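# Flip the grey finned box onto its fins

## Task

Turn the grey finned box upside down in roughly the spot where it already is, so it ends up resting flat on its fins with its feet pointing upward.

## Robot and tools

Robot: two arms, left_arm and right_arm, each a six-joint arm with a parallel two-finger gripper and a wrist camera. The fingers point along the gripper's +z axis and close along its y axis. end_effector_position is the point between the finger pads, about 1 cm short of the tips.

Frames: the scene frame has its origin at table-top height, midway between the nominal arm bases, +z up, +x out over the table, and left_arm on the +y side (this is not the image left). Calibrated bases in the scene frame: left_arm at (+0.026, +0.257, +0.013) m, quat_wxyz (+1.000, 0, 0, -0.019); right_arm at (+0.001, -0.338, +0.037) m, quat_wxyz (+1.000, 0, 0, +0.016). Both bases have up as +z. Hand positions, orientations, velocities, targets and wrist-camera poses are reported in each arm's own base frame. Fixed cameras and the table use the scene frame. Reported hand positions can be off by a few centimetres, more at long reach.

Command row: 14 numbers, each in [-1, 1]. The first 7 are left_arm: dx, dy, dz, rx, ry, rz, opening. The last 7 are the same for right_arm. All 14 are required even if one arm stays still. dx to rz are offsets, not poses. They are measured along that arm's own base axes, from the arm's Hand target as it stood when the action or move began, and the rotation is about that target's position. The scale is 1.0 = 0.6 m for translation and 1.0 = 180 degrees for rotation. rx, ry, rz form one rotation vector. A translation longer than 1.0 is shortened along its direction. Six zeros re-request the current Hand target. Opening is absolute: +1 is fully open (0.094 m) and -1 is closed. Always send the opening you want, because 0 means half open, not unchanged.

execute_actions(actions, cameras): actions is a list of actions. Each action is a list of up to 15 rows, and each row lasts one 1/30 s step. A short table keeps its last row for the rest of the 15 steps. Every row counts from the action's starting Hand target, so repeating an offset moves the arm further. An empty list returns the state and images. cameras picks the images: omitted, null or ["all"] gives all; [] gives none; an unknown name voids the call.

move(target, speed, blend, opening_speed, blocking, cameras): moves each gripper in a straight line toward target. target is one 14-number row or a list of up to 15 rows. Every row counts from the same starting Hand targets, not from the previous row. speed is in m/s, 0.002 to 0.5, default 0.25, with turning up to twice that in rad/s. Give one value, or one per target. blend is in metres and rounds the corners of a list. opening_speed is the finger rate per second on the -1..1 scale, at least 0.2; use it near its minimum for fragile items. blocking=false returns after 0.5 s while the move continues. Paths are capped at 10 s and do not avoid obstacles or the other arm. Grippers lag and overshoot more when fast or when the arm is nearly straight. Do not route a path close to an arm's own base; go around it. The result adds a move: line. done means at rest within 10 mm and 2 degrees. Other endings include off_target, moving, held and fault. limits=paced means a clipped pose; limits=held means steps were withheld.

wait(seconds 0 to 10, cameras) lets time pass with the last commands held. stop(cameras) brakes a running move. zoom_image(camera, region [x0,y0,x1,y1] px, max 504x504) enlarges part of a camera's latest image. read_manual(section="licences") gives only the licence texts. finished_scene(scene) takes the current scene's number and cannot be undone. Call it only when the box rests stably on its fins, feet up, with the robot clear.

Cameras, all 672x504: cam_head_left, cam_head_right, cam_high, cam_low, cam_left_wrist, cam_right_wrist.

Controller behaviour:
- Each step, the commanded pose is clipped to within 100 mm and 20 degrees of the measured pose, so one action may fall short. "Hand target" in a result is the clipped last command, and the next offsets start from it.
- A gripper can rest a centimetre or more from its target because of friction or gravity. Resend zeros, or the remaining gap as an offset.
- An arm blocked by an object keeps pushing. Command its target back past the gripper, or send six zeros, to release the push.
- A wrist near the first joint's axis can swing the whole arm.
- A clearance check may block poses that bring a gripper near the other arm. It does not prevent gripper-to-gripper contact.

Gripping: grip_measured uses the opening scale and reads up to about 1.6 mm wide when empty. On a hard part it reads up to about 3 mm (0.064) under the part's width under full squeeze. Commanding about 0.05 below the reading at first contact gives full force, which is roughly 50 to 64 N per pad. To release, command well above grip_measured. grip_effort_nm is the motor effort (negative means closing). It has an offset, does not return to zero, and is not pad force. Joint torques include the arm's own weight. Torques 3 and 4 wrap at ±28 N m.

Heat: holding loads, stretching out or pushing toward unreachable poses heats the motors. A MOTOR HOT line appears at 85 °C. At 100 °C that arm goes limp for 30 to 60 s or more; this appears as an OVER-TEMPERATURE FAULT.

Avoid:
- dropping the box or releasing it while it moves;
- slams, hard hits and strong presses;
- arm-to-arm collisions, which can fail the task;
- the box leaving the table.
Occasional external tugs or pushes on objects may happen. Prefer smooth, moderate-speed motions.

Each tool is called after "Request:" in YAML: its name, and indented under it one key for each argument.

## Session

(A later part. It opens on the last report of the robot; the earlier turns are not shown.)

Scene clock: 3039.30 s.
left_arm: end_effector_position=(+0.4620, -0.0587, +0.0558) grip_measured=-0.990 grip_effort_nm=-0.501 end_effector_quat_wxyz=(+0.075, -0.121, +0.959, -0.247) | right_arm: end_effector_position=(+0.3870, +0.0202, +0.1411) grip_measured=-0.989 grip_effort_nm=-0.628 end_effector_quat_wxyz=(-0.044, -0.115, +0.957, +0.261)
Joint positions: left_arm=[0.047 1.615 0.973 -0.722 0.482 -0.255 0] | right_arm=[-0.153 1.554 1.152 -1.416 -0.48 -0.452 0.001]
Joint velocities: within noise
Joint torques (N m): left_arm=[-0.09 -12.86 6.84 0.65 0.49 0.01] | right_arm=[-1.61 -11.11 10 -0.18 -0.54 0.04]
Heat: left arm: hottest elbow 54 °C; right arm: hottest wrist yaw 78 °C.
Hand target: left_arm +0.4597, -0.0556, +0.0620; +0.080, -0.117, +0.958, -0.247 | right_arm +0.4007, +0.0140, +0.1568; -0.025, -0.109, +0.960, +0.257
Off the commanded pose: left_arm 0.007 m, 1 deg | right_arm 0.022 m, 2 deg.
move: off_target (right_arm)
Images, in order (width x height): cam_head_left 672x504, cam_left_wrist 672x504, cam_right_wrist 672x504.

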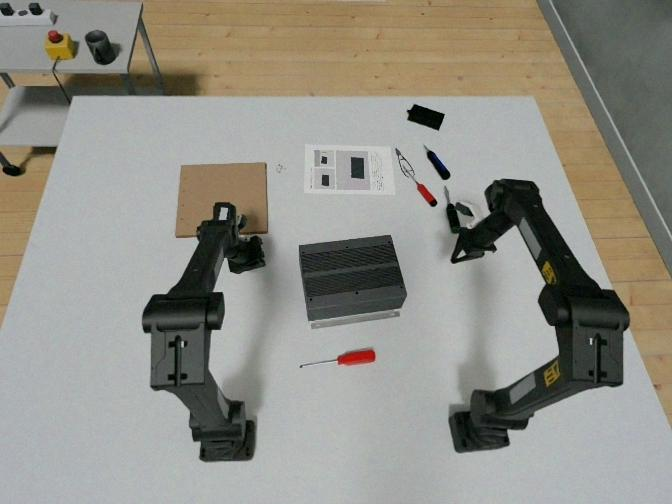

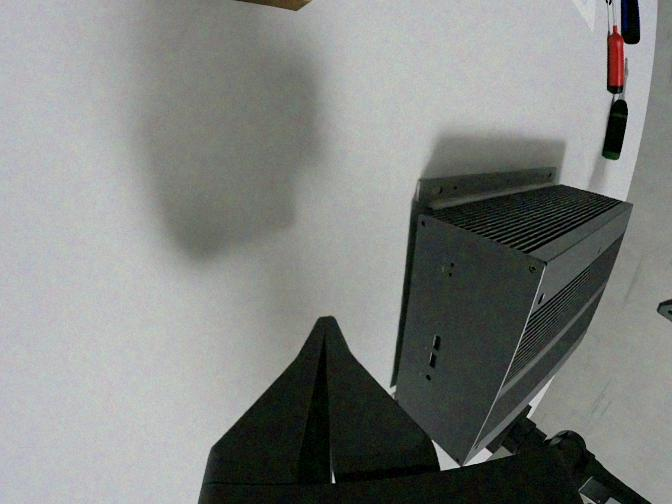

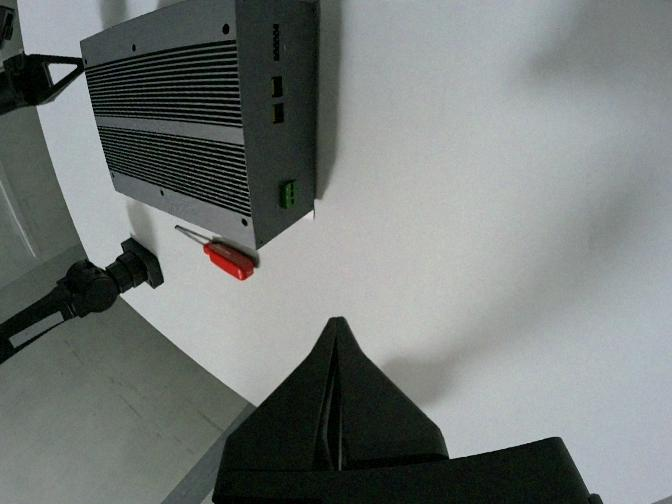

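Request:
move:
  target:
    - [-0.123,-0.04,-0.03,-0.106,-0.035,-0.0744,-1, 0.105,0.0,-0.12,0.164,0.029,-0.024,0.532]
    - [-0.123,-0.16,-0.073,-0.106,-0.035,-0.0744,-1, 0.105,0.08,-0.25,0.164,0.029,-0.024,0.532]
  speed: 0.15
  blend: 0.02
  cameras: ["cam_head_left","cam_left_wrist","cam_right_wrist"]

Request:
zoom_image:
  camera: "cam_head_left"
  region: [250, 180, 500, 380]

Scene clock: 3238.40 s.
left_arm: end_effector_position=(+0.3891, -0.1488, +0.0283) grip_measured=-0.990 grip_effort_nm=-0.501 end_effector_quat_wxyz=(+0.093, +0.003, +0.904, -0.417) | right_arm: end_effector_position=(+0.4620, +0.0583, +0.0088) grip_measured=+0.530 grip_effort_nm=0.071 end_effector_quat_wxyz=(-0.029, -0.064, +0.864, +0.498)
Joint positions: left_arm=[-0.052 1.6 0.701 -0.359 0.84 -0.185 0] | right_arm=[-0.182 2.055 1.256 -1.261 -0.966 -0.591 0.072]
Joint velocities: within noise
Joint torques (N m): left_arm=[-1.44 -7.53 5.53 1.7 0.43 -0.25] | right_arm=[-0.38 -14.27 5.09 0.1 -0.73 -0.01]
Heat: left arm: hottest elbow 40 °C; right arm: hottest elbow 50 °C.
Hand target: left_arm +0.3858, -0.1515, +0.0181; +0.082, -0.003, +0.906, -0.416 | right_arm +0.4638, +0.0619, +0.0067; -0.030, -0.065, +0.864, +0.499
Off the commanded pose: left_arm 0.011 m, 1 deg | right_arm 0.005 m, 0 deg.
move: off_target (left_arm)
Images, in order (width x height): cam_head_left 672x504, cam_left_wrist 672x504, cam_right_wrist 672x504.

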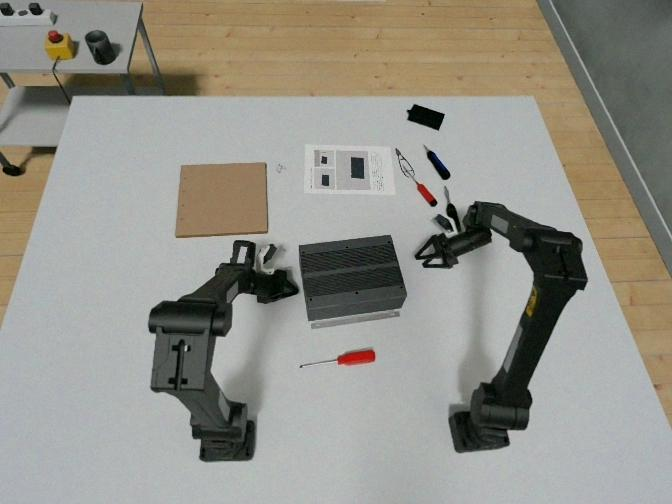

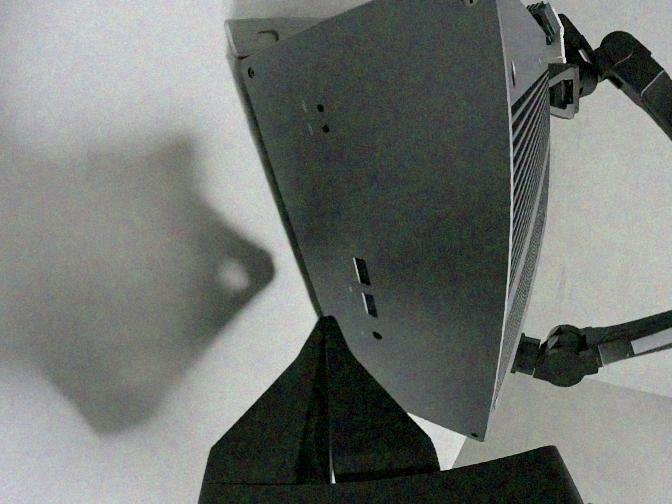

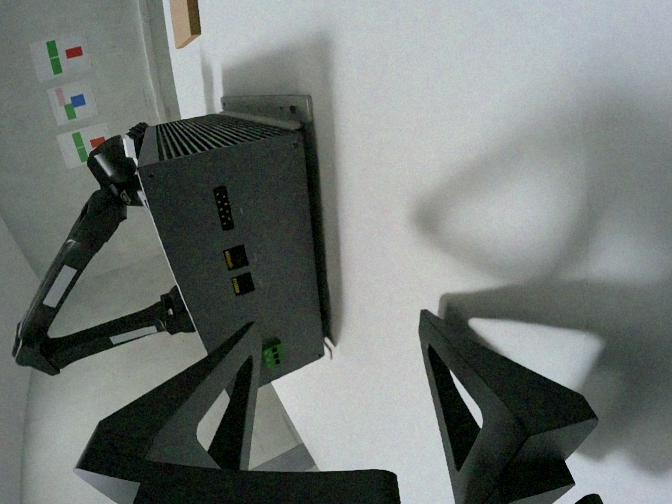

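Scaled by 2.016.

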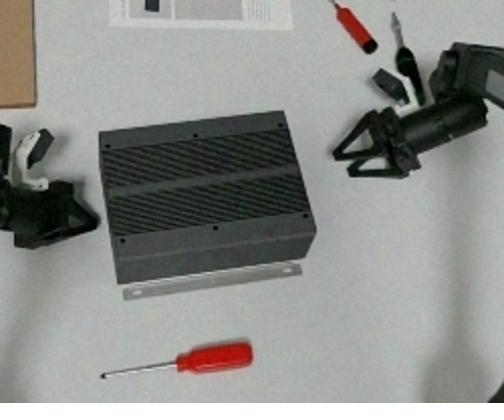

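Request:
move:
  target:
    - [0.03,0,-0.013,0,0,0,-1, -0.056,0.038,0,0,0,0,0.532]
    - [0.058,-0.133,-0.013,0,0,0,-1, -0.075,0.225,0,0,0,0,0.532]
    - [0.058,-0.133,-0.013,0,0,0,-1, -0.075,0.225,0.07,0,0,0,0.532]
  speed: [0.1,0.06,0.04]
  blend: 0.01
  cameras: ["cam_head_left","cam_left_wrist","cam_right_wrist"]

Request:
zoom_image:
  camera: "cam_head_left"
  region: [250, 180, 500, 380]

Scene clock: 3307.27 s.
left_arm: end_effector_position=(+0.4038, -0.1724, -0.0021) grip_measured=-0.990 grip_effort_nm=-0.496 end_effector_quat_wxyz=(+0.068, -0.069, +0.915, -0.392) | right_arm: end_effector_position=(+0.4316, +0.1181, +0.0231) grip_measured=+0.530 grip_effort_nm=0.081 end_effector_quat_wxyz=(-0.001, +0.003, +0.879, +0.477)
Joint positions: left_arm=[-0.134 1.685 0.718 -0.225 0.744 -0.434 0] | right_arm=[-0.059 1.838 0.986 -0.808 -0.992 -0.102 0.072]
Joint velocities: within noise
Joint torques (N m): left_arm=[-10.4 -8.64 9.7 3.86 1.62 -0.27] | right_arm=[11.87 -15.56 6.06 -0.51 -2.96 -0.05]
Heat: left arm: hottest elbow 40 °C; right arm: hottest elbow 43 °C.
Hand target: left_arm +0.4207, -0.2313, +0.0104; +0.082, -0.003, +0.906, -0.416 | right_arm +0.4187, +0.1970, +0.0488; -0.030, -0.064, +0.864, +0.499
Off the commanded pose: left_arm 0.062 m, 8 deg | right_arm 0.084 m, 9 deg.
move: off_target (left_arm, right_arm)
Images, in order (width x height): cam_head_left 672x504, cam_left_wrist 672x504, cam_right_wrist 672x504.

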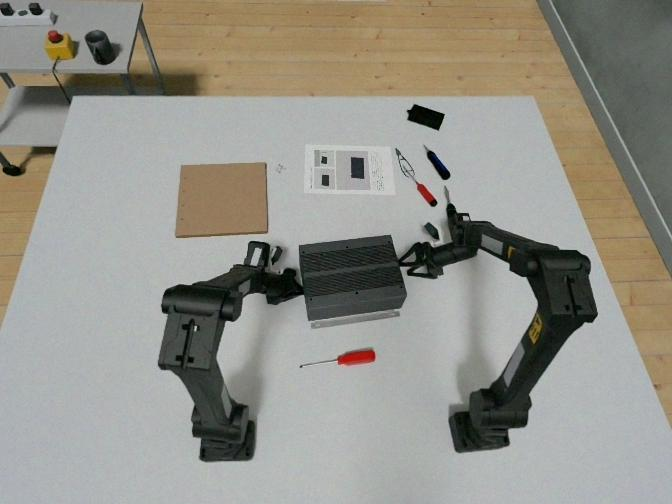

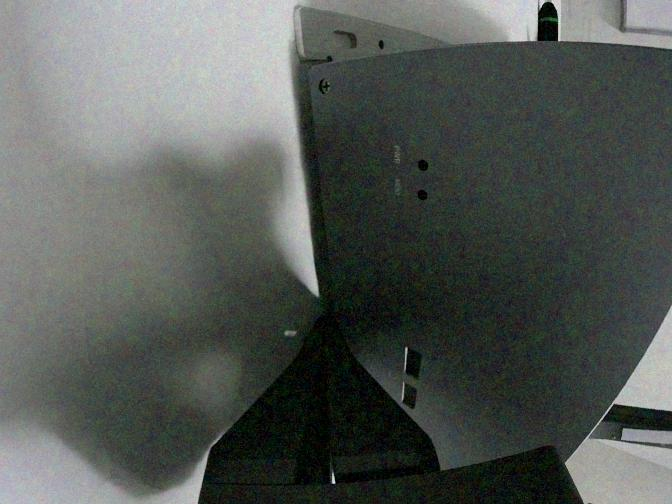

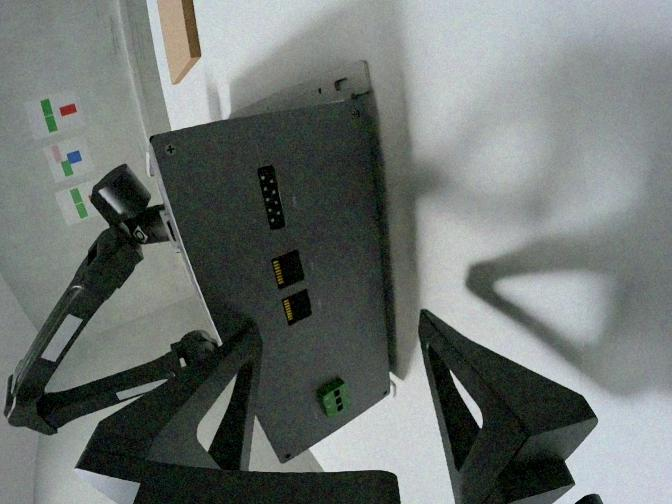

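Scaled by 2.016.

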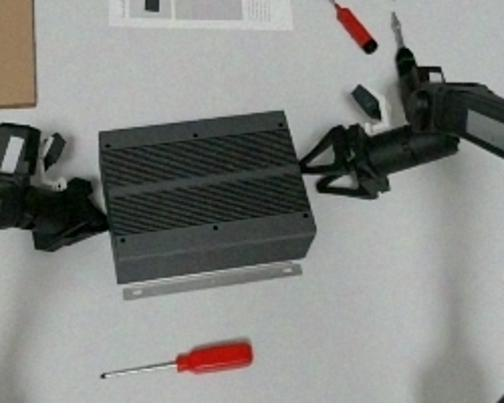

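Request:
execute_actions:
  actions: []
  cameras: ["cam_right_wrist", "cam_head_left", "cam_low"]

Scene clock: 3376.77 s.
left_arm: end_effector_position=(+0.4038, -0.1724, -0.0021) grip_measured=-0.990 grip_effort_nm=-0.496 end_effector_quat_wxyz=(+0.068, -0.069, +0.915, -0.392) | right_arm: end_effector_position=(+0.4316, +0.1181, +0.0231) grip_measured=+0.530 grip_effort_nm=0.081 end_effector_quat_wxyz=(-0.001, +0.003, +0.879, +0.477)
Joint positions: left_arm=[-0.134 1.685 0.718 -0.225 0.744 -0.434 0] | right_arm=[-0.059 1.838 0.986 -0.808 -0.992 -0.101 0.072]
Joint velocities: within noise
Joint torques (N m): left_arm=[-10.4 -8.64 9.68 3.84 1.61 -0.28] | right_arm=[12.1 -15.97 6.13 -0.76 -2.93 -0.07]
Heat: left arm: hottest elbow 46 °C; right arm: hottest wrist yaw 50 °C.
Hand target: left_arm +0.4207, -0.2313, +0.0105; +0.082, -0.003, +0.906, -0.416 | right_arm +0.4187, +0.1970, +0.0488; -0.030, -0.065, +0.864, +0.499
Tool commands: left_gripper/opening=-1.0 right_gripper/opening=+0.532
Off the commanded pose: left_arm 0.062 m, 8 deg | right_arm 0.084 m, 9 deg.
Images, in order (width x height): cam_head_left 672x504, cam_low 672x504, cam_right_wrist 672x504.

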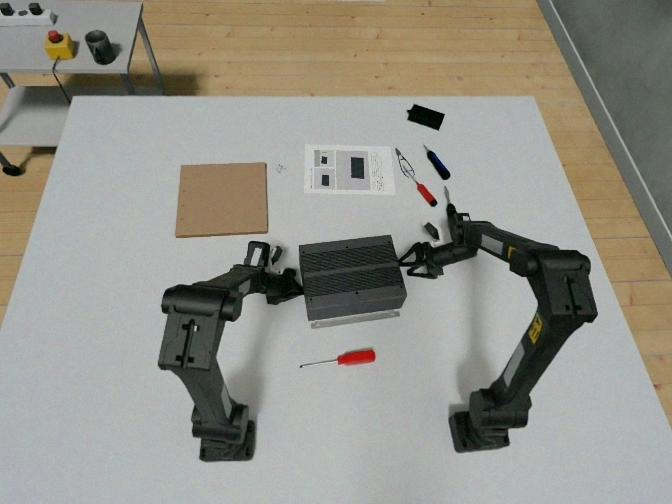

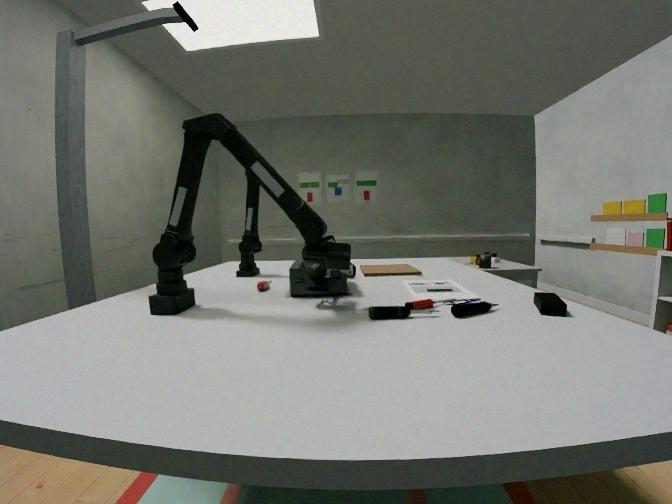

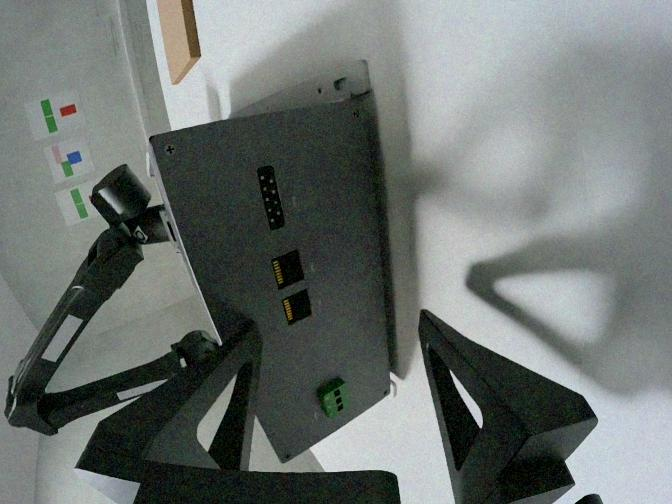

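Request:
zoom_image:
  camera: "cam_right_wrist"
  region: [230, 300, 450, 465]

Scaled by 2.291 from the camera's 672x504 image, which has a finer 960x720 frame.

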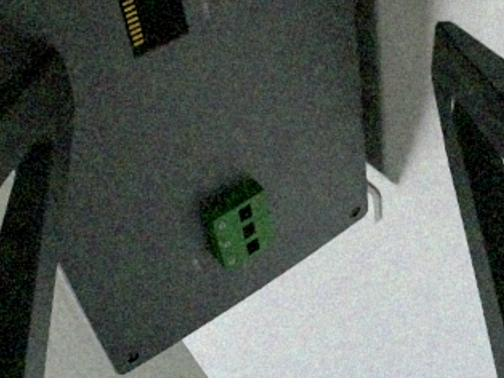

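Request:
move:
  target:
    - [0,0.067,0,0,0,0,-1,-0.0395,-0.2533,-0.023,0,0,0,0.532]
    - [0,0.067,0,0,0,0,-1,-0.0395,-0.2533,-0.023,0.0825,0.0112,0,-0.617]
  speed: [0.12, 0.25]
  cameras: ["cam_right_wrist"]

Scene clock: 3501.57 s.
left_arm: end_effector_position=(+0.4036, -0.1721, -0.0022) grip_measured=-0.990 grip_effort_nm=-0.496 end_effector_quat_wxyz=(+0.070, -0.039, +0.913, -0.399) | right_arm: end_effector_position=(+0.3867, +0.0516, +0.0351) grip_measured=-0.615 grip_effort_nm=-0.090 end_effector_quat_wxyz=(-0.043, -0.062, +0.792, +0.606)
Joint positions: left_arm=[-0.125 1.698 0.73 -0.249 0.773 -0.356 0] | right_arm=[-0.266 2.071 1.129 -1.605 -1.083 -1.04 0.018]
Joint velocities: within noise
Joint torques (N m): left_arm=[-3.14 -9.41 9.33 1.39 1.83 0.14] | right_arm=[-2.02 -13.04 5.24 -1.39 -0.53 -0.2]
Heat: left arm: hottest elbow 47 °C; right arm: hottest wrist yaw 55 °C.
Hand target: left_arm +0.4207, -0.1913, +0.0104; +0.082, -0.003, +0.906, -0.416 | right_arm +0.3950, +0.0449, +0.0350; -0.037, -0.059, +0.792, +0.607
Off the commanded pose: left_arm 0.029 m, 5 deg | right_arm 0.011 m, 1 deg.
move: off_target (left_arm, right_arm); target 2's new opening was sent with right_arm's hand 0.011 m and 1 deg from that target
Images, in order (width x height): cam_right_wrist 672x504.

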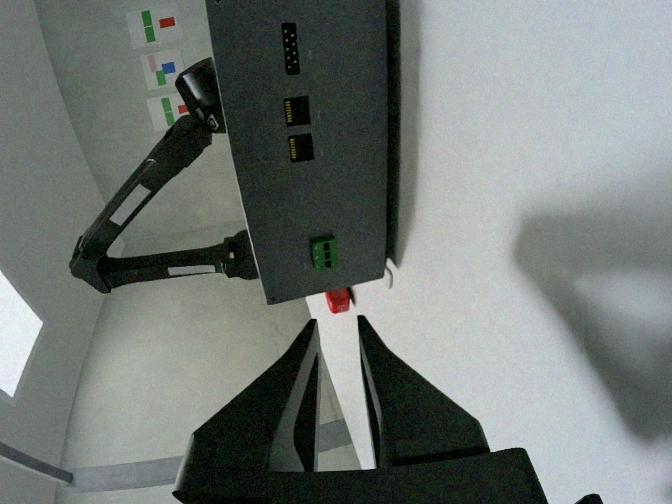

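Request:
zoom_image:
  camera: "cam_right_wrist"
  region: [240, 200, 410, 328]

Scaled by 2.965 from the camera's 672x504 image, which has a finer 960x720 frame.

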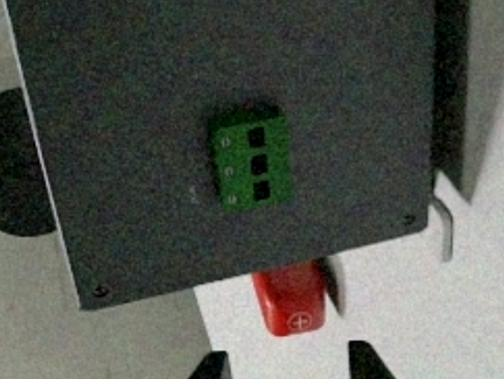

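Request:
move:
  target: [0,0,0,0,0,0,-1,-0.0208,0.0668,-0.0208,0.029,0.004,0,-0.64]
  speed: 0.12
  cameras: ["cam_right_wrist"]

Request:
zoom_image:
  camera: "cam_right_wrist"
  region: [230, 180, 440, 340]

Scene clock: 3552.37 s.
left_arm: end_effector_position=(+0.4036, -0.1721, -0.0022) grip_measured=-0.990 grip_effort_nm=-0.496 end_effector_quat_wxyz=(+0.070, -0.039, +0.913, -0.399) | right_arm: end_effector_position=(+0.3883, +0.0780, +0.0298) grip_measured=-0.638 grip_effort_nm=-0.095 end_effector_quat_wxyz=(-0.022, -0.062, +0.768, +0.638)
Joint positions: left_arm=[-0.125 1.698 0.73 -0.249 0.773 -0.356 0] | right_arm=[-0.216 2.111 1.112 -1.614 -1.192 -1.119 0.017]
Joint velocities: within noise
Joint torques (N m): left_arm=[-3.19 -9.47 9.33 1.37 1.82 0.14] | right_arm=[-0.21 -12.28 2.63 -1.39 -0.55 -0.25]
Heat: left arm: hottest elbow 47 °C; right arm: hottest wrist yaw 42 °C.
Hand target: left_arm +0.4207, -0.1913, +0.0105; +0.082, -0.003, +0.906, -0.416 | right_arm +0.3827, +0.0850, +0.0225; -0.039, -0.057, +0.763, +0.643
Off the commanded pose: left_arm 0.029 m, 5 deg | right_arm 0.012 m, 2 deg.
move: off_target (left_arm, right_arm)
Images, in order (width x height): cam_right_wrist 672x504.

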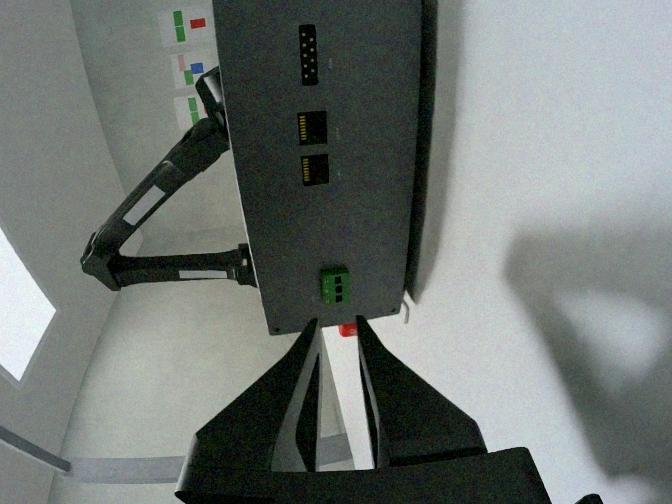

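Scaled by 2.400 from the camera's 672x504 image, which has a finer 960x720 frame.

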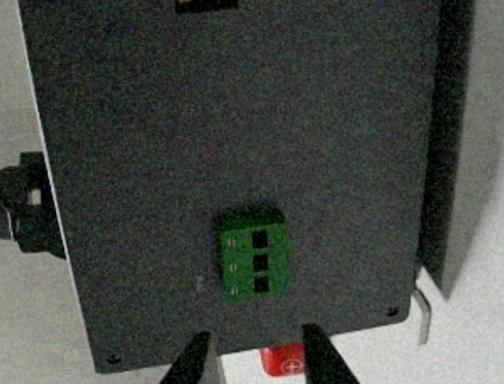

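Request:
zoom_image:
  camera: "cam_right_wrist"
  region: [310, 255, 366, 311]

Scaled by 9.000 from the camera's 672x504 image, which has a finer 960x720 frame.

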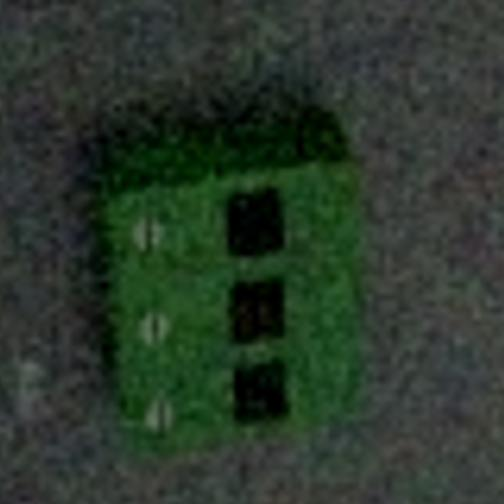

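Request:
move:
  target: [0,0,0,0,0,0,-1,-0.0275,0.0167,0.0158,0,0,0,0.32]
  speed: 0.12
  cameras: ["cam_right_wrist"]

Request:
zoom_image:
  camera: "cam_right_wrist"
  region: [190, 180, 440, 370]

Scene clock: 3667.23 s.
left_arm: end_effector_position=(+0.4036, -0.1721, -0.0022) grip_measured=-0.990 grip_effort_nm=-0.496 end_effector_quat_wxyz=(+0.070, -0.039, +0.913, -0.399) | right_arm: end_effector_position=(+0.3697, +0.0885, +0.0329) grip_measured=+0.318 grip_effort_nm=0.076 end_effector_quat_wxyz=(-0.033, -0.055, +0.763, +0.643)
Joint positions: left_arm=[-0.125 1.698 0.73 -0.249 0.773 -0.356 0] | right_arm=[-0.2 2.088 1.054 -1.606 -1.206 -1.119 0.062]
Joint velocities: within noise
Joint torques (N m): left_arm=[-3.31 -9.58 9.33 1.43 1.82 0.15] | right_arm=[0.79 -13.45 1.88 -0.66 -0.53 -0.04]
Heat: left arm: hottest elbow 47 °C; right arm: hottest elbow 38 °C.
Hand target: left_arm +0.4207, -0.1913, +0.0105; +0.082, -0.003, +0.906, -0.416 | right_arm +0.3660, +0.0951, +0.0320; -0.039, -0.057, +0.763, +0.643
Off the commanded pose: left_arm 0.029 m, 5 deg | right_arm 0.007 m, 1 deg.
move: off_target (left_arm)
Images, in order (width x height): cam_right_wrist 672x504.

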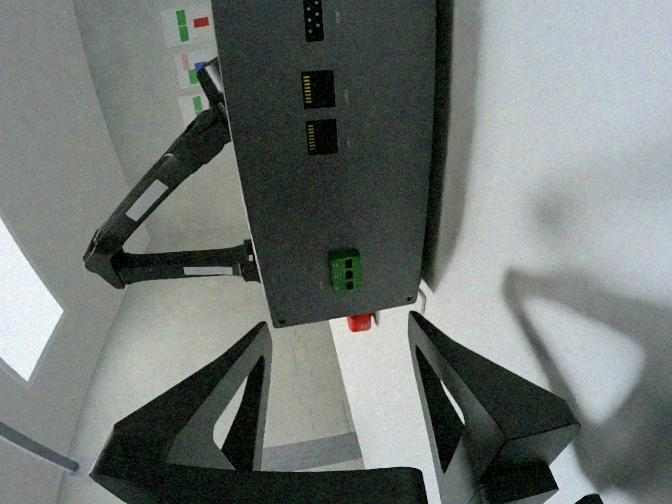

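Scaled by 2.016 from the camera's 672x504 image, which has a finer 960x720 frame.

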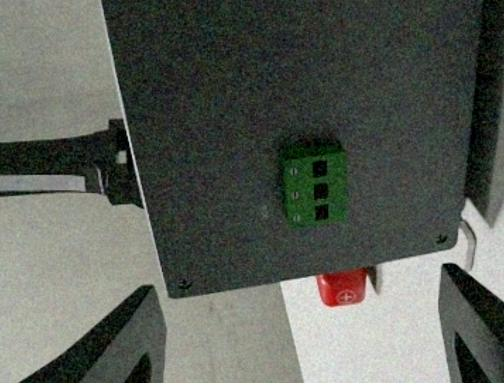

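Request:
move:
  target:
    - [0,0,0,0,0,0,-1,-0.0085,0.02,0.0125,0,0,0,0.32]
    - [0,0,0,0,0,0,-1,-0.0115,0.05,0.0125,0,0,0,0.32]
  speed: 0.08
  cameras: ["cam_right_wrist"]

Request:
zoom_image:
  camera: "cam_right_wrist"
  region: [190, 180, 440, 370]

Scene clock: 3693.57 s.
left_arm: end_effector_position=(+0.4036, -0.1721, -0.0022) grip_measured=-0.990 grip_effort_nm=-0.496 end_effector_quat_wxyz=(+0.070, -0.039, +0.913, -0.399) | right_arm: end_effector_position=(+0.3592, +0.1210, +0.0353) grip_measured=+0.318 grip_effort_nm=0.076 end_effector_quat_wxyz=(-0.041, -0.051, +0.762, +0.644)
Joint positions: left_arm=[-0.125 1.698 0.73 -0.249 0.773 -0.356 0] | right_arm=[-0.122 2.045 0.995 -1.497 -1.27 -1 0.062]
Joint velocities: within noise
Joint torques (N m): left_arm=[-3.19 -9.47 9.36 1.37 1.82 0.15] | right_arm=[0.26 -14.21 2.63 -0.43 -0.56 0.02]
Heat: left arm: hottest elbow 48 °C; right arm: hottest elbow 37 °C.
Hand target: left_arm +0.4207, -0.1913, +0.0105; +0.082, -0.003, +0.906, -0.416 | right_arm +0.3592, +0.1251, +0.0396; -0.039, -0.057, +0.763, +0.643
Off the commanded pose: left_arm 0.029 m, 5 deg | right_arm 0.006 m, 1 deg.
move: off_target (left_arm)
Images, in order (width x height): cam_right_wrist 672x504.

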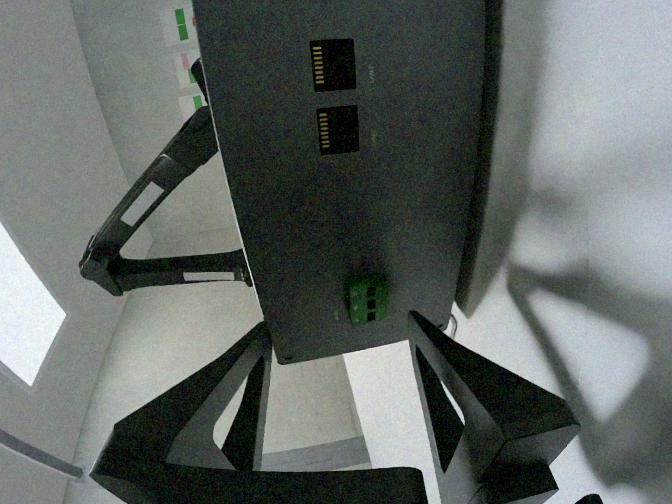

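Scaled by 2.016 from the camera's 672x504 image, which has a finer 960x720 frame.

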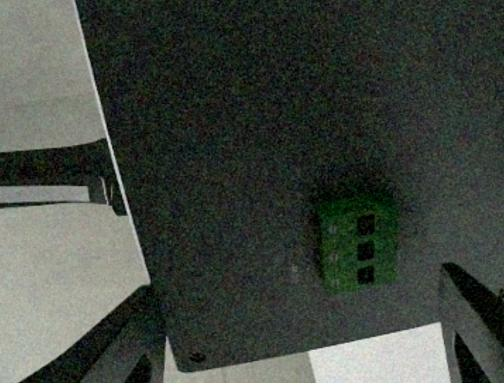

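Request:
move:
  target:
    - [0,0,0,0,0,0,-1,0.005,-0.008,0.011,0,0,0,0.404]
    - [0,0,0,0,0,0,-1,0.003,0.028,0.011,0,0,0,0.404]
  speed: 0.06
  cameras: ["cam_right_wrist", "cam_head_left"]

Request:
zoom_image:
  camera: "cam_right_wrist"
  region: [190, 180, 440, 370]

Scene clock: 3717.77 s.
left_arm: end_effector_position=(+0.4036, -0.1720, -0.0022) grip_measured=-0.990 grip_effort_nm=-0.496 end_effector_quat_wxyz=(+0.070, -0.039, +0.913, -0.399) | right_arm: end_effector_position=(+0.3630, +0.1335, +0.0423) grip_measured=+0.402 grip_effort_nm=0.071 end_effector_quat_wxyz=(-0.037, -0.048, +0.763, +0.644)
Joint positions: left_arm=[-0.125 1.698 0.73 -0.249 0.773 -0.355 0] | right_arm=[-0.089 2.009 0.983 -1.428 -1.303 -0.905 0.066]
Joint velocities: within noise
Joint torques (N m): left_arm=[-3.14 -9.52 9.35 1.4 1.81 0.15] | right_arm=[1.79 -13.68 2.71 -0.42 -0.67 -0.07]
Heat: left arm: hottest elbow 48 °C; right arm: hottest elbow 37 °C.
Hand target: left_arm +0.4207, -0.1912, +0.0105; +0.082, -0.003, +0.906, -0.416 | right_arm +0.3610, +0.1418, +0.0461; -0.039, -0.057, +0.763, +0.643
Off the commanded pose: left_arm 0.029 m, 5 deg | right_arm 0.010 m, 1 deg.
move: off_target (left_arm)
Images, in order (width x height): cam_head_left 672x504, cam_right_wrist 672x504.

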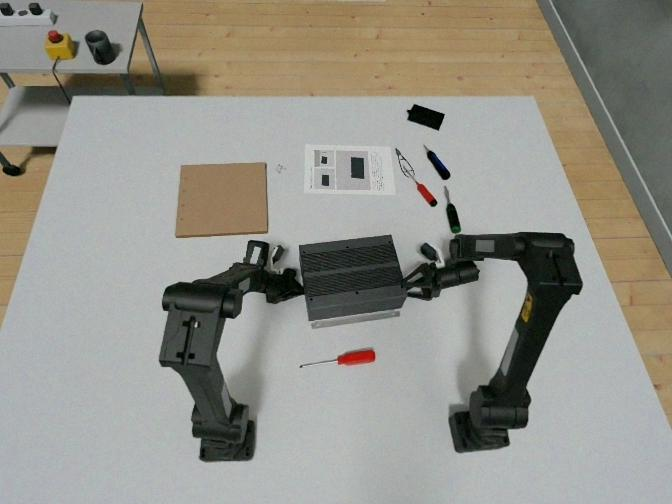

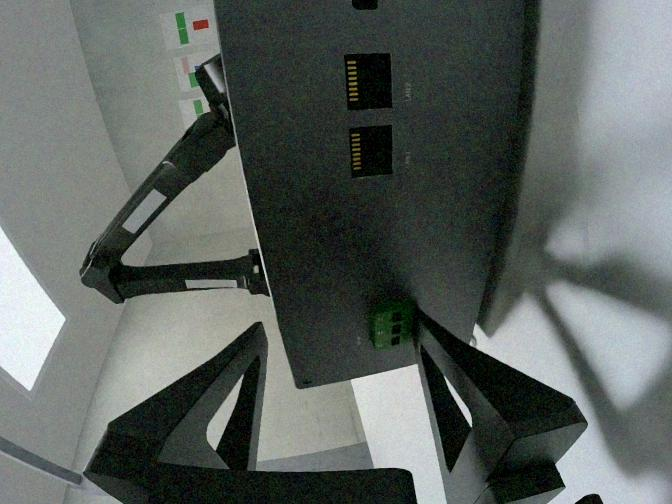

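Scaled by 2.016 from the camera's 672x504 image, which has a finer 960x720 frame.

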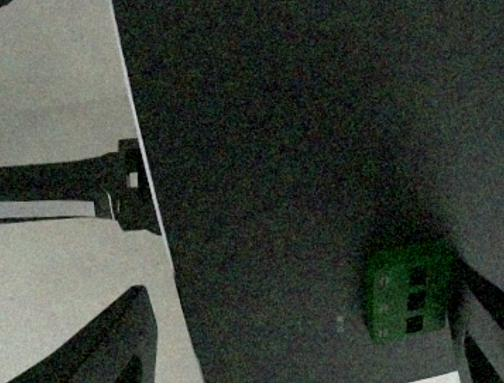

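Request:
move:
  target:
    - [0,0,0,0,0,0,-1,0,0.025,0,0,0,0,0.404]
    - [0,0,0,0,0,0,-1,0,0.025,0,0,0,0,0.16]
  speed: 0.06
  opening_speed: 0.3
  cameras: ["cam_right_wrist"]

Request:
zoom_image:
  camera: "cam_right_wrist"
  region: [240, 230, 460, 400]

Scene clock: 3732.87 s.
left_arm: end_effector_position=(+0.4036, -0.1720, -0.0022) grip_measured=-0.990 grip_effort_nm=-0.496 end_effector_quat_wxyz=(+0.070, -0.039, +0.913, -0.399) | right_arm: end_effector_position=(+0.3652, +0.1343, +0.0392) grip_measured=+0.170 grip_effort_nm=-0.515 end_effector_quat_wxyz=(-0.029, -0.038, +0.768, +0.638)
Joint positions: left_arm=[-0.125 1.698 0.73 -0.249 0.773 -0.355 0] | right_arm=[-0.087 1.985 0.96 -1.321 -1.312 -0.796 0.055]
Joint velocities: within noise
Joint torques (N m): left_arm=[-3.19 -9.41 9.35 1.39 1.82 0.14] | right_arm=[4.25 -13.63 3.1 -0.53 -1.54 -0.1]
Heat: left arm: hottest elbow 48 °C; right arm: hottest elbow 37 °C.
Hand target: left_arm +0.4207, -0.1912, +0.0105; +0.082, -0.003, +0.906, -0.416 | right_arm +0.3609, +0.1569, +0.0461; -0.039, -0.057, +0.763, +0.643
Off the commanded pose: left_arm 0.029 m, 5 deg | right_arm 0.024 m, 3 deg.
move: off_target (left_arm, right_arm); target 2's new opening was sent with right_arm's hand 0.023 m and 3 deg from that target
Images, in order (width x height): cam_right_wrist 672x504.

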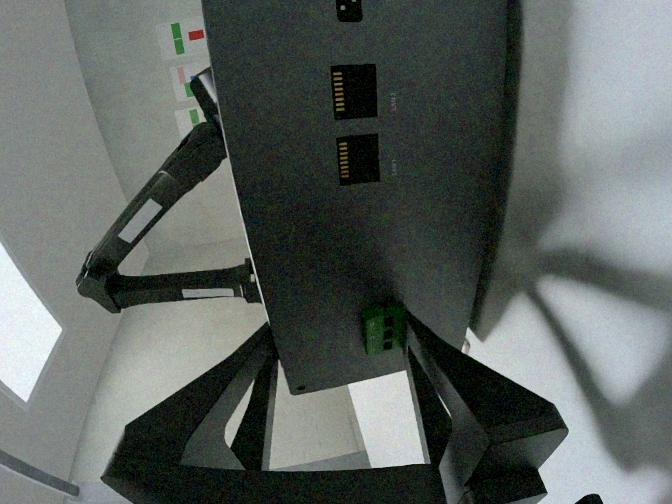

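Scaled by 2.291 from the camera's 672x504 image, which has a finer 960x720 frame.

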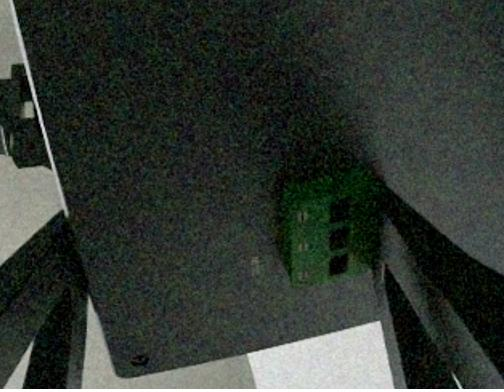

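Request:
move:
  target:
    - [0,0,0,0,0,0,-1,0,0,0,0,0,0,0.1]
    - [0,0,0,0,0,0,-1,-0.001,0.015,0.06,-0.03,-0.003,0,0.1]
  speed: 0.05
  opening_speed: 0.3
  cameras: ["cam_right_wrist", "cam_head_left"]

Request:
zoom_image:
  camera: "cam_right_wrist"
  region: [240, 230, 460, 400]

Scene clock: 3752.90 s.
left_arm: end_effector_position=(+0.4038, -0.1706, -0.0022) grip_measured=-0.990 grip_effort_nm=-0.496 end_effector_quat_wxyz=(+0.070, -0.041, +0.913, -0.399) | right_arm: end_effector_position=(+0.3590, +0.1423, +0.0597) grip_measured=+0.138 grip_effort_nm=-1.033 end_effector_quat_wxyz=(-0.037, -0.035, +0.797, +0.602)
Joint positions: left_arm=[-0.121 1.698 0.73 -0.251 0.773 -0.355 0] | right_arm=[-0.058 1.837 0.902 -1.156 -1.251 -0.526 0.053]
Joint velocities: within noise
Joint torques (N m): left_arm=[-3.49 -9.58 9.37 1.43 1.8 0.13] | right_arm=[4.78 -15.38 4.97 -0.44 -1.68 0.25]
Heat: left arm: hottest elbow 48 °C; right arm: hottest elbow 37 °C.
Hand target: left_arm +0.4207, -0.1912, +0.0105; +0.082, -0.003, +0.906, -0.416 | right_arm +0.3604, +0.1659, +0.0822; -0.038, -0.058, +0.792, +0.606
Off the commanded pose: left_arm 0.029 m, 5 deg | right_arm 0.032 m, 3 deg.
move: off_target (left_arm, right_arm)
Images, in order (width x height): cam_head_left 672x504, cam_right_wrist 672x504.

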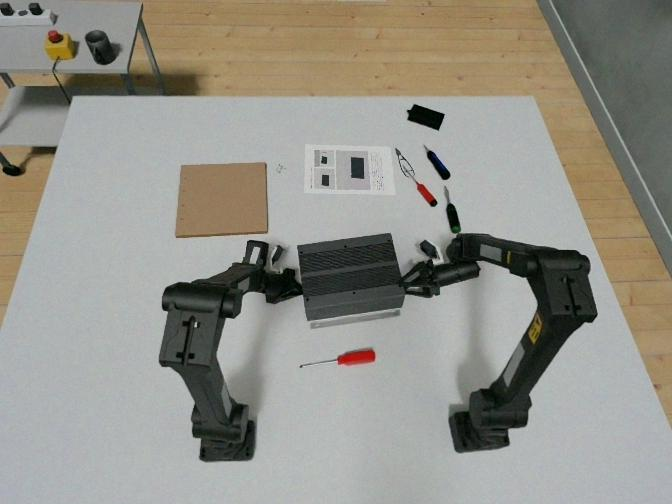

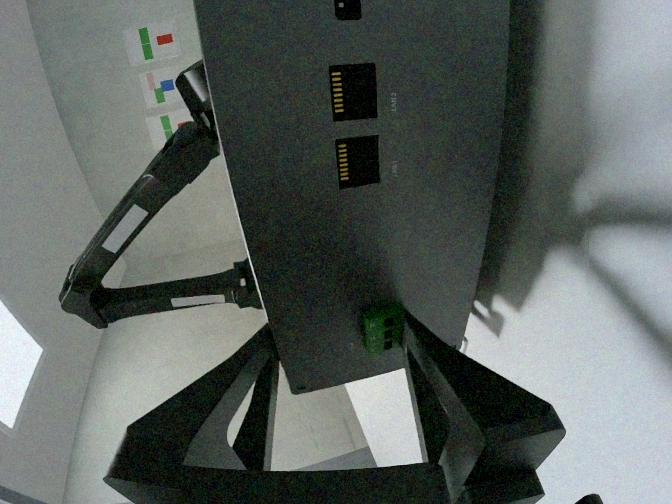

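Scaled by 2.291 from the camera's 672x504 image, which has a finer 960x720 frame.

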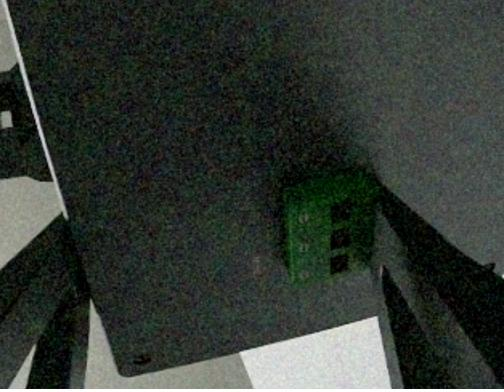

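Request:
move:
  target: [0,0,0,0,0,0,-1,-0.003,0.0275,0.067,-0.0555,-0.0055,0,0.1]
  speed: 0.06
  cameras: ["cam_right_wrist", "cam_head_left"]

Scene clock: 3768.40 s.
left_arm: end_effector_position=(+0.4038, -0.1706, -0.0022) grip_measured=-0.990 grip_effort_nm=-0.496 end_effector_quat_wxyz=(+0.070, -0.040, +0.913, -0.399) | right_arm: end_effector_position=(+0.3576, +0.1602, +0.1015) grip_measured=+0.138 grip_effort_nm=-1.043 end_effector_quat_wxyz=(-0.039, -0.037, +0.847, +0.529)
Joint positions: left_arm=[-0.121 1.698 0.73 -0.251 0.773 -0.354 0] | right_arm=[0.019 1.618 0.882 -1.035 -1.109 -0.193 0.053]
Joint velocities: within noise
Joint torques (N m): left_arm=[-3.6 -9.52 9.35 1.42 1.81 0.13] | right_arm=[3.96 -13.57 7.15 0.31 -1.52 0.23]
Heat: left arm: hottest elbow 48 °C; right arm: hottest elbow 37 °C.
Hand target: left_arm +0.4207, -0.1912, +0.0105; +0.082, -0.003, +0.906, -0.416 | right_arm +0.3586, +0.1823, +0.1223; -0.036, -0.060, +0.842, +0.534
Off the commanded pose: left_arm 0.029 m, 5 deg | right_arm 0.030 m, 3 deg.
move: off_target (left_arm, right_arm)
Images, in order (width x height): cam_head_left 672x504, cam_right_wrist 672x504.

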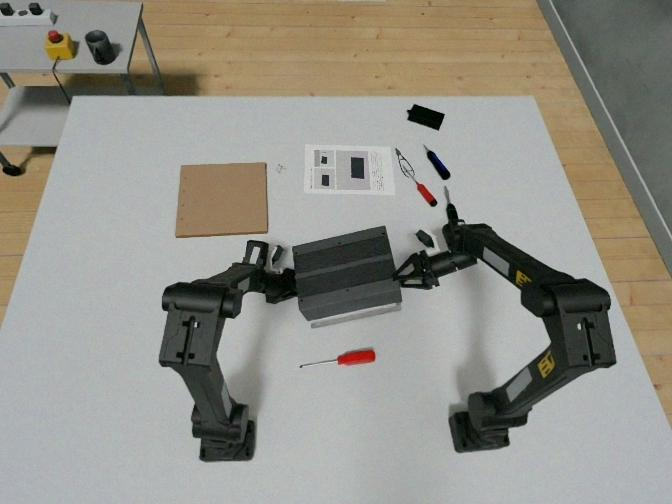

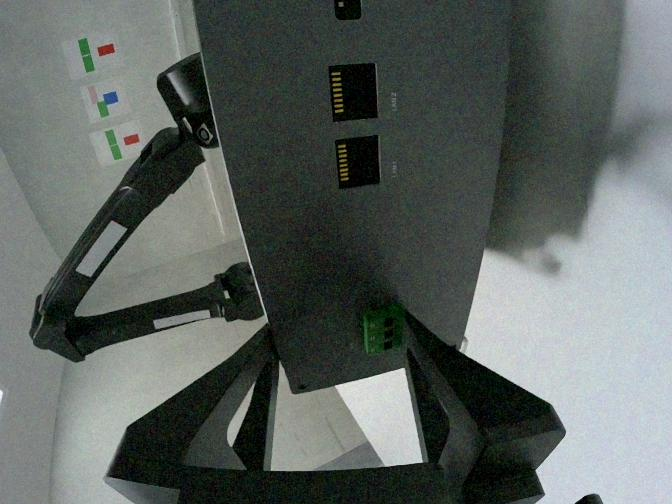

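Request:
move:
  target: [0,0.18,0.05,0,0,0,-1,-0.003,0.038,0.0567,-0.0555,-0.0055,0,0.1]
  speed: 0.06
  cameras: ["cam_right_wrist", "cam_head_left"]

Scene clock: 3779.97 s.
left_arm: end_effector_position=(+0.4049, -0.0878, +0.0259) grip_measured=-0.990 grip_effort_nm=-0.496 end_effector_quat_wxyz=(+0.061, -0.014, +0.907, -0.417) | right_arm: end_effector_position=(+0.3459, +0.1894, +0.1317) grip_measured=+0.137 grip_effort_nm=-1.043 end_effector_quat_wxyz=(-0.053, -0.033, +0.885, +0.462)
Joint positions: left_arm=[0.11 1.683 0.826 -0.655 0.869 0.052 0] | right_arm=[0.135 1.476 0.892 -1.009 -0.966 0.05 0.053]
Joint velocities: within noise
Joint torques (N m): left_arm=[-0.03 -11.87 8.25 0.42 0.73 -0.03] | right_arm=[2.55 -11.22 10.41 0.21 -0.14 0.02]
Heat: left arm: hottest elbow 47 °C; right arm: hottest elbow 39 °C.
Hand target: left_arm +0.4206, -0.0831, +0.0403; +0.082, -0.003, +0.906, -0.416 | right_arm +0.3569, +0.2051, +0.1564; -0.034, -0.061, +0.886, +0.458
Off the commanded pose: left_arm 0.022 m, 3 deg | right_arm 0.031 m, 4 deg.
move: off_target (left_arm, right_arm)
Images, in order (width x height): cam_head_left 672x504, cam_right_wrist 672x504.

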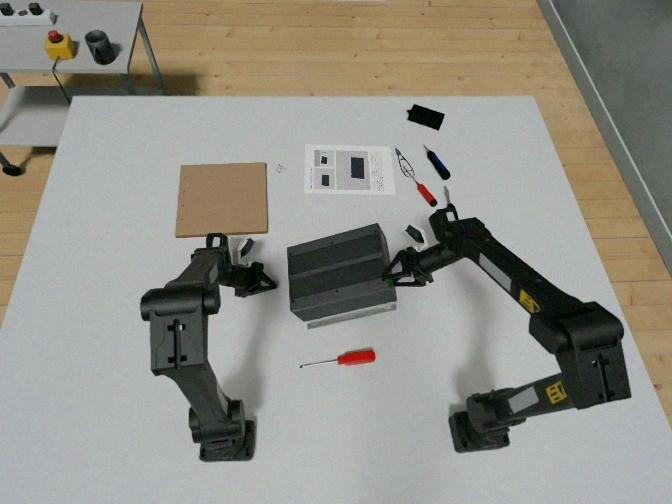

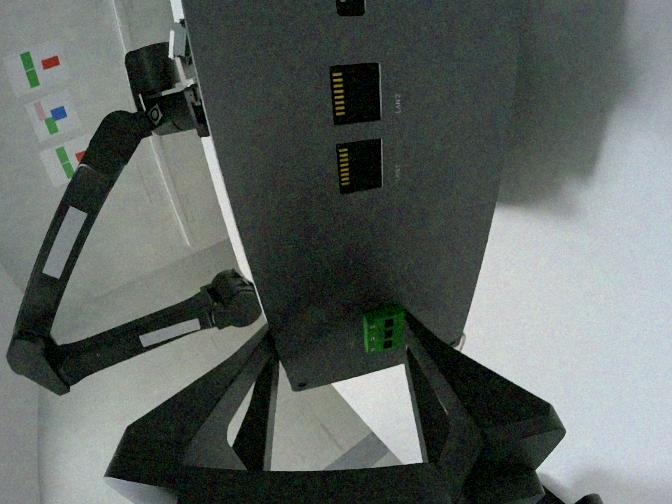

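Request:
move:
  target: [0,0,0,0,0,0,-1,0.002,0.0855,0.069,-0.0885,-0.009,0,0.1]
  speed: 0.06
  cameras: ["cam_right_wrist", "cam_head_left", "cam_low"]

Scene clock: 3802.17 s.
left_arm: end_effector_position=(+0.4049, -0.0878, +0.0260) grip_measured=-0.990 grip_effort_nm=-0.496 end_effector_quat_wxyz=(+0.061, -0.013, +0.907, -0.417) | right_arm: end_effector_position=(+0.3474, +0.2428, +0.1807) grip_measured=+0.137 grip_effort_nm=-1.043 end_effector_quat_wxyz=(-0.053, -0.031, +0.940, +0.335)
Joint positions: left_arm=[0.11 1.683 0.827 -0.656 0.869 0.053 0] | right_arm=[0.353 1.396 1.051 -1.092 -0.681 0.334 0.053]
Joint velocities: within noise
Joint torques (N m): left_arm=[-0.21 -11.87 8.29 0.43 0.71 0.01] | right_arm=[1.44 -9 11.36 0.62 0.62 -0.29]
Heat: left arm: hottest elbow 45 °C; right arm: hottest elbow 43 °C.
Hand target: left_arm +0.4207, -0.0832, +0.0404; +0.082, -0.003, +0.906, -0.416 | right_arm +0.3579, +0.2565, +0.1976; -0.030, -0.062, +0.941, +0.330
Off the commanded pose: left_arm 0.022 m, 3 deg | right_arm 0.024 m, 5 deg.
move: off_target (left_arm, right_arm)
Images, in order (width x height): cam_head_left 672x504, cam_low 672x504, cam_right_wrist 672x504.

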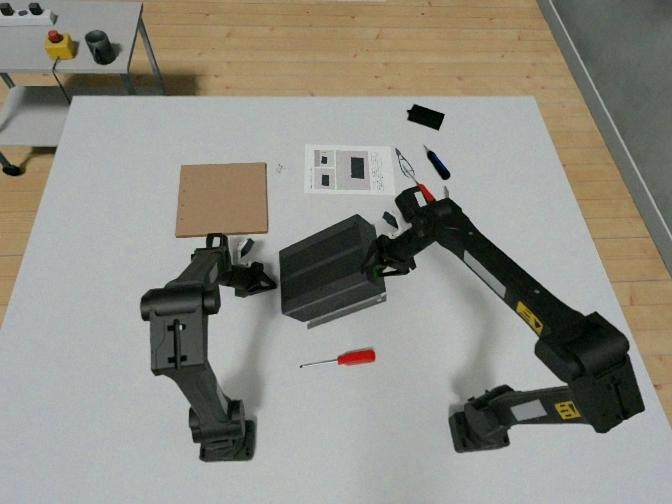

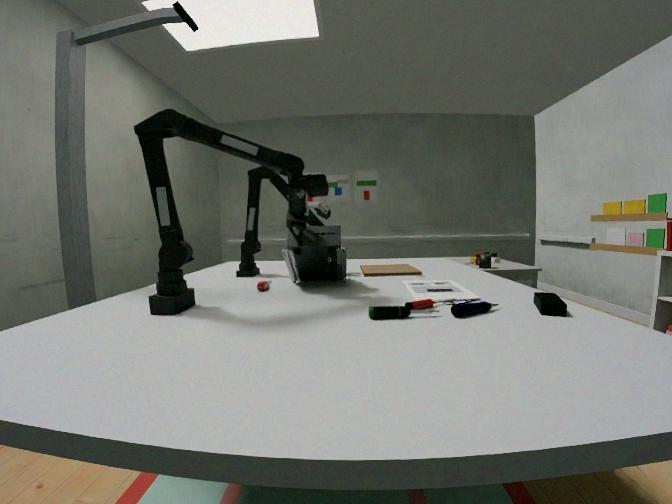

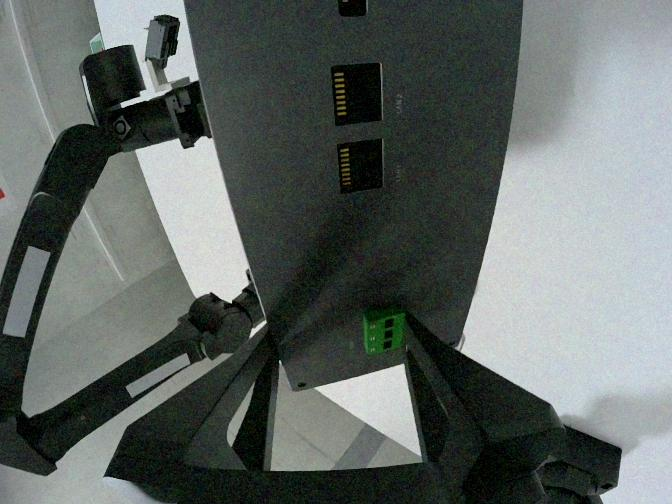

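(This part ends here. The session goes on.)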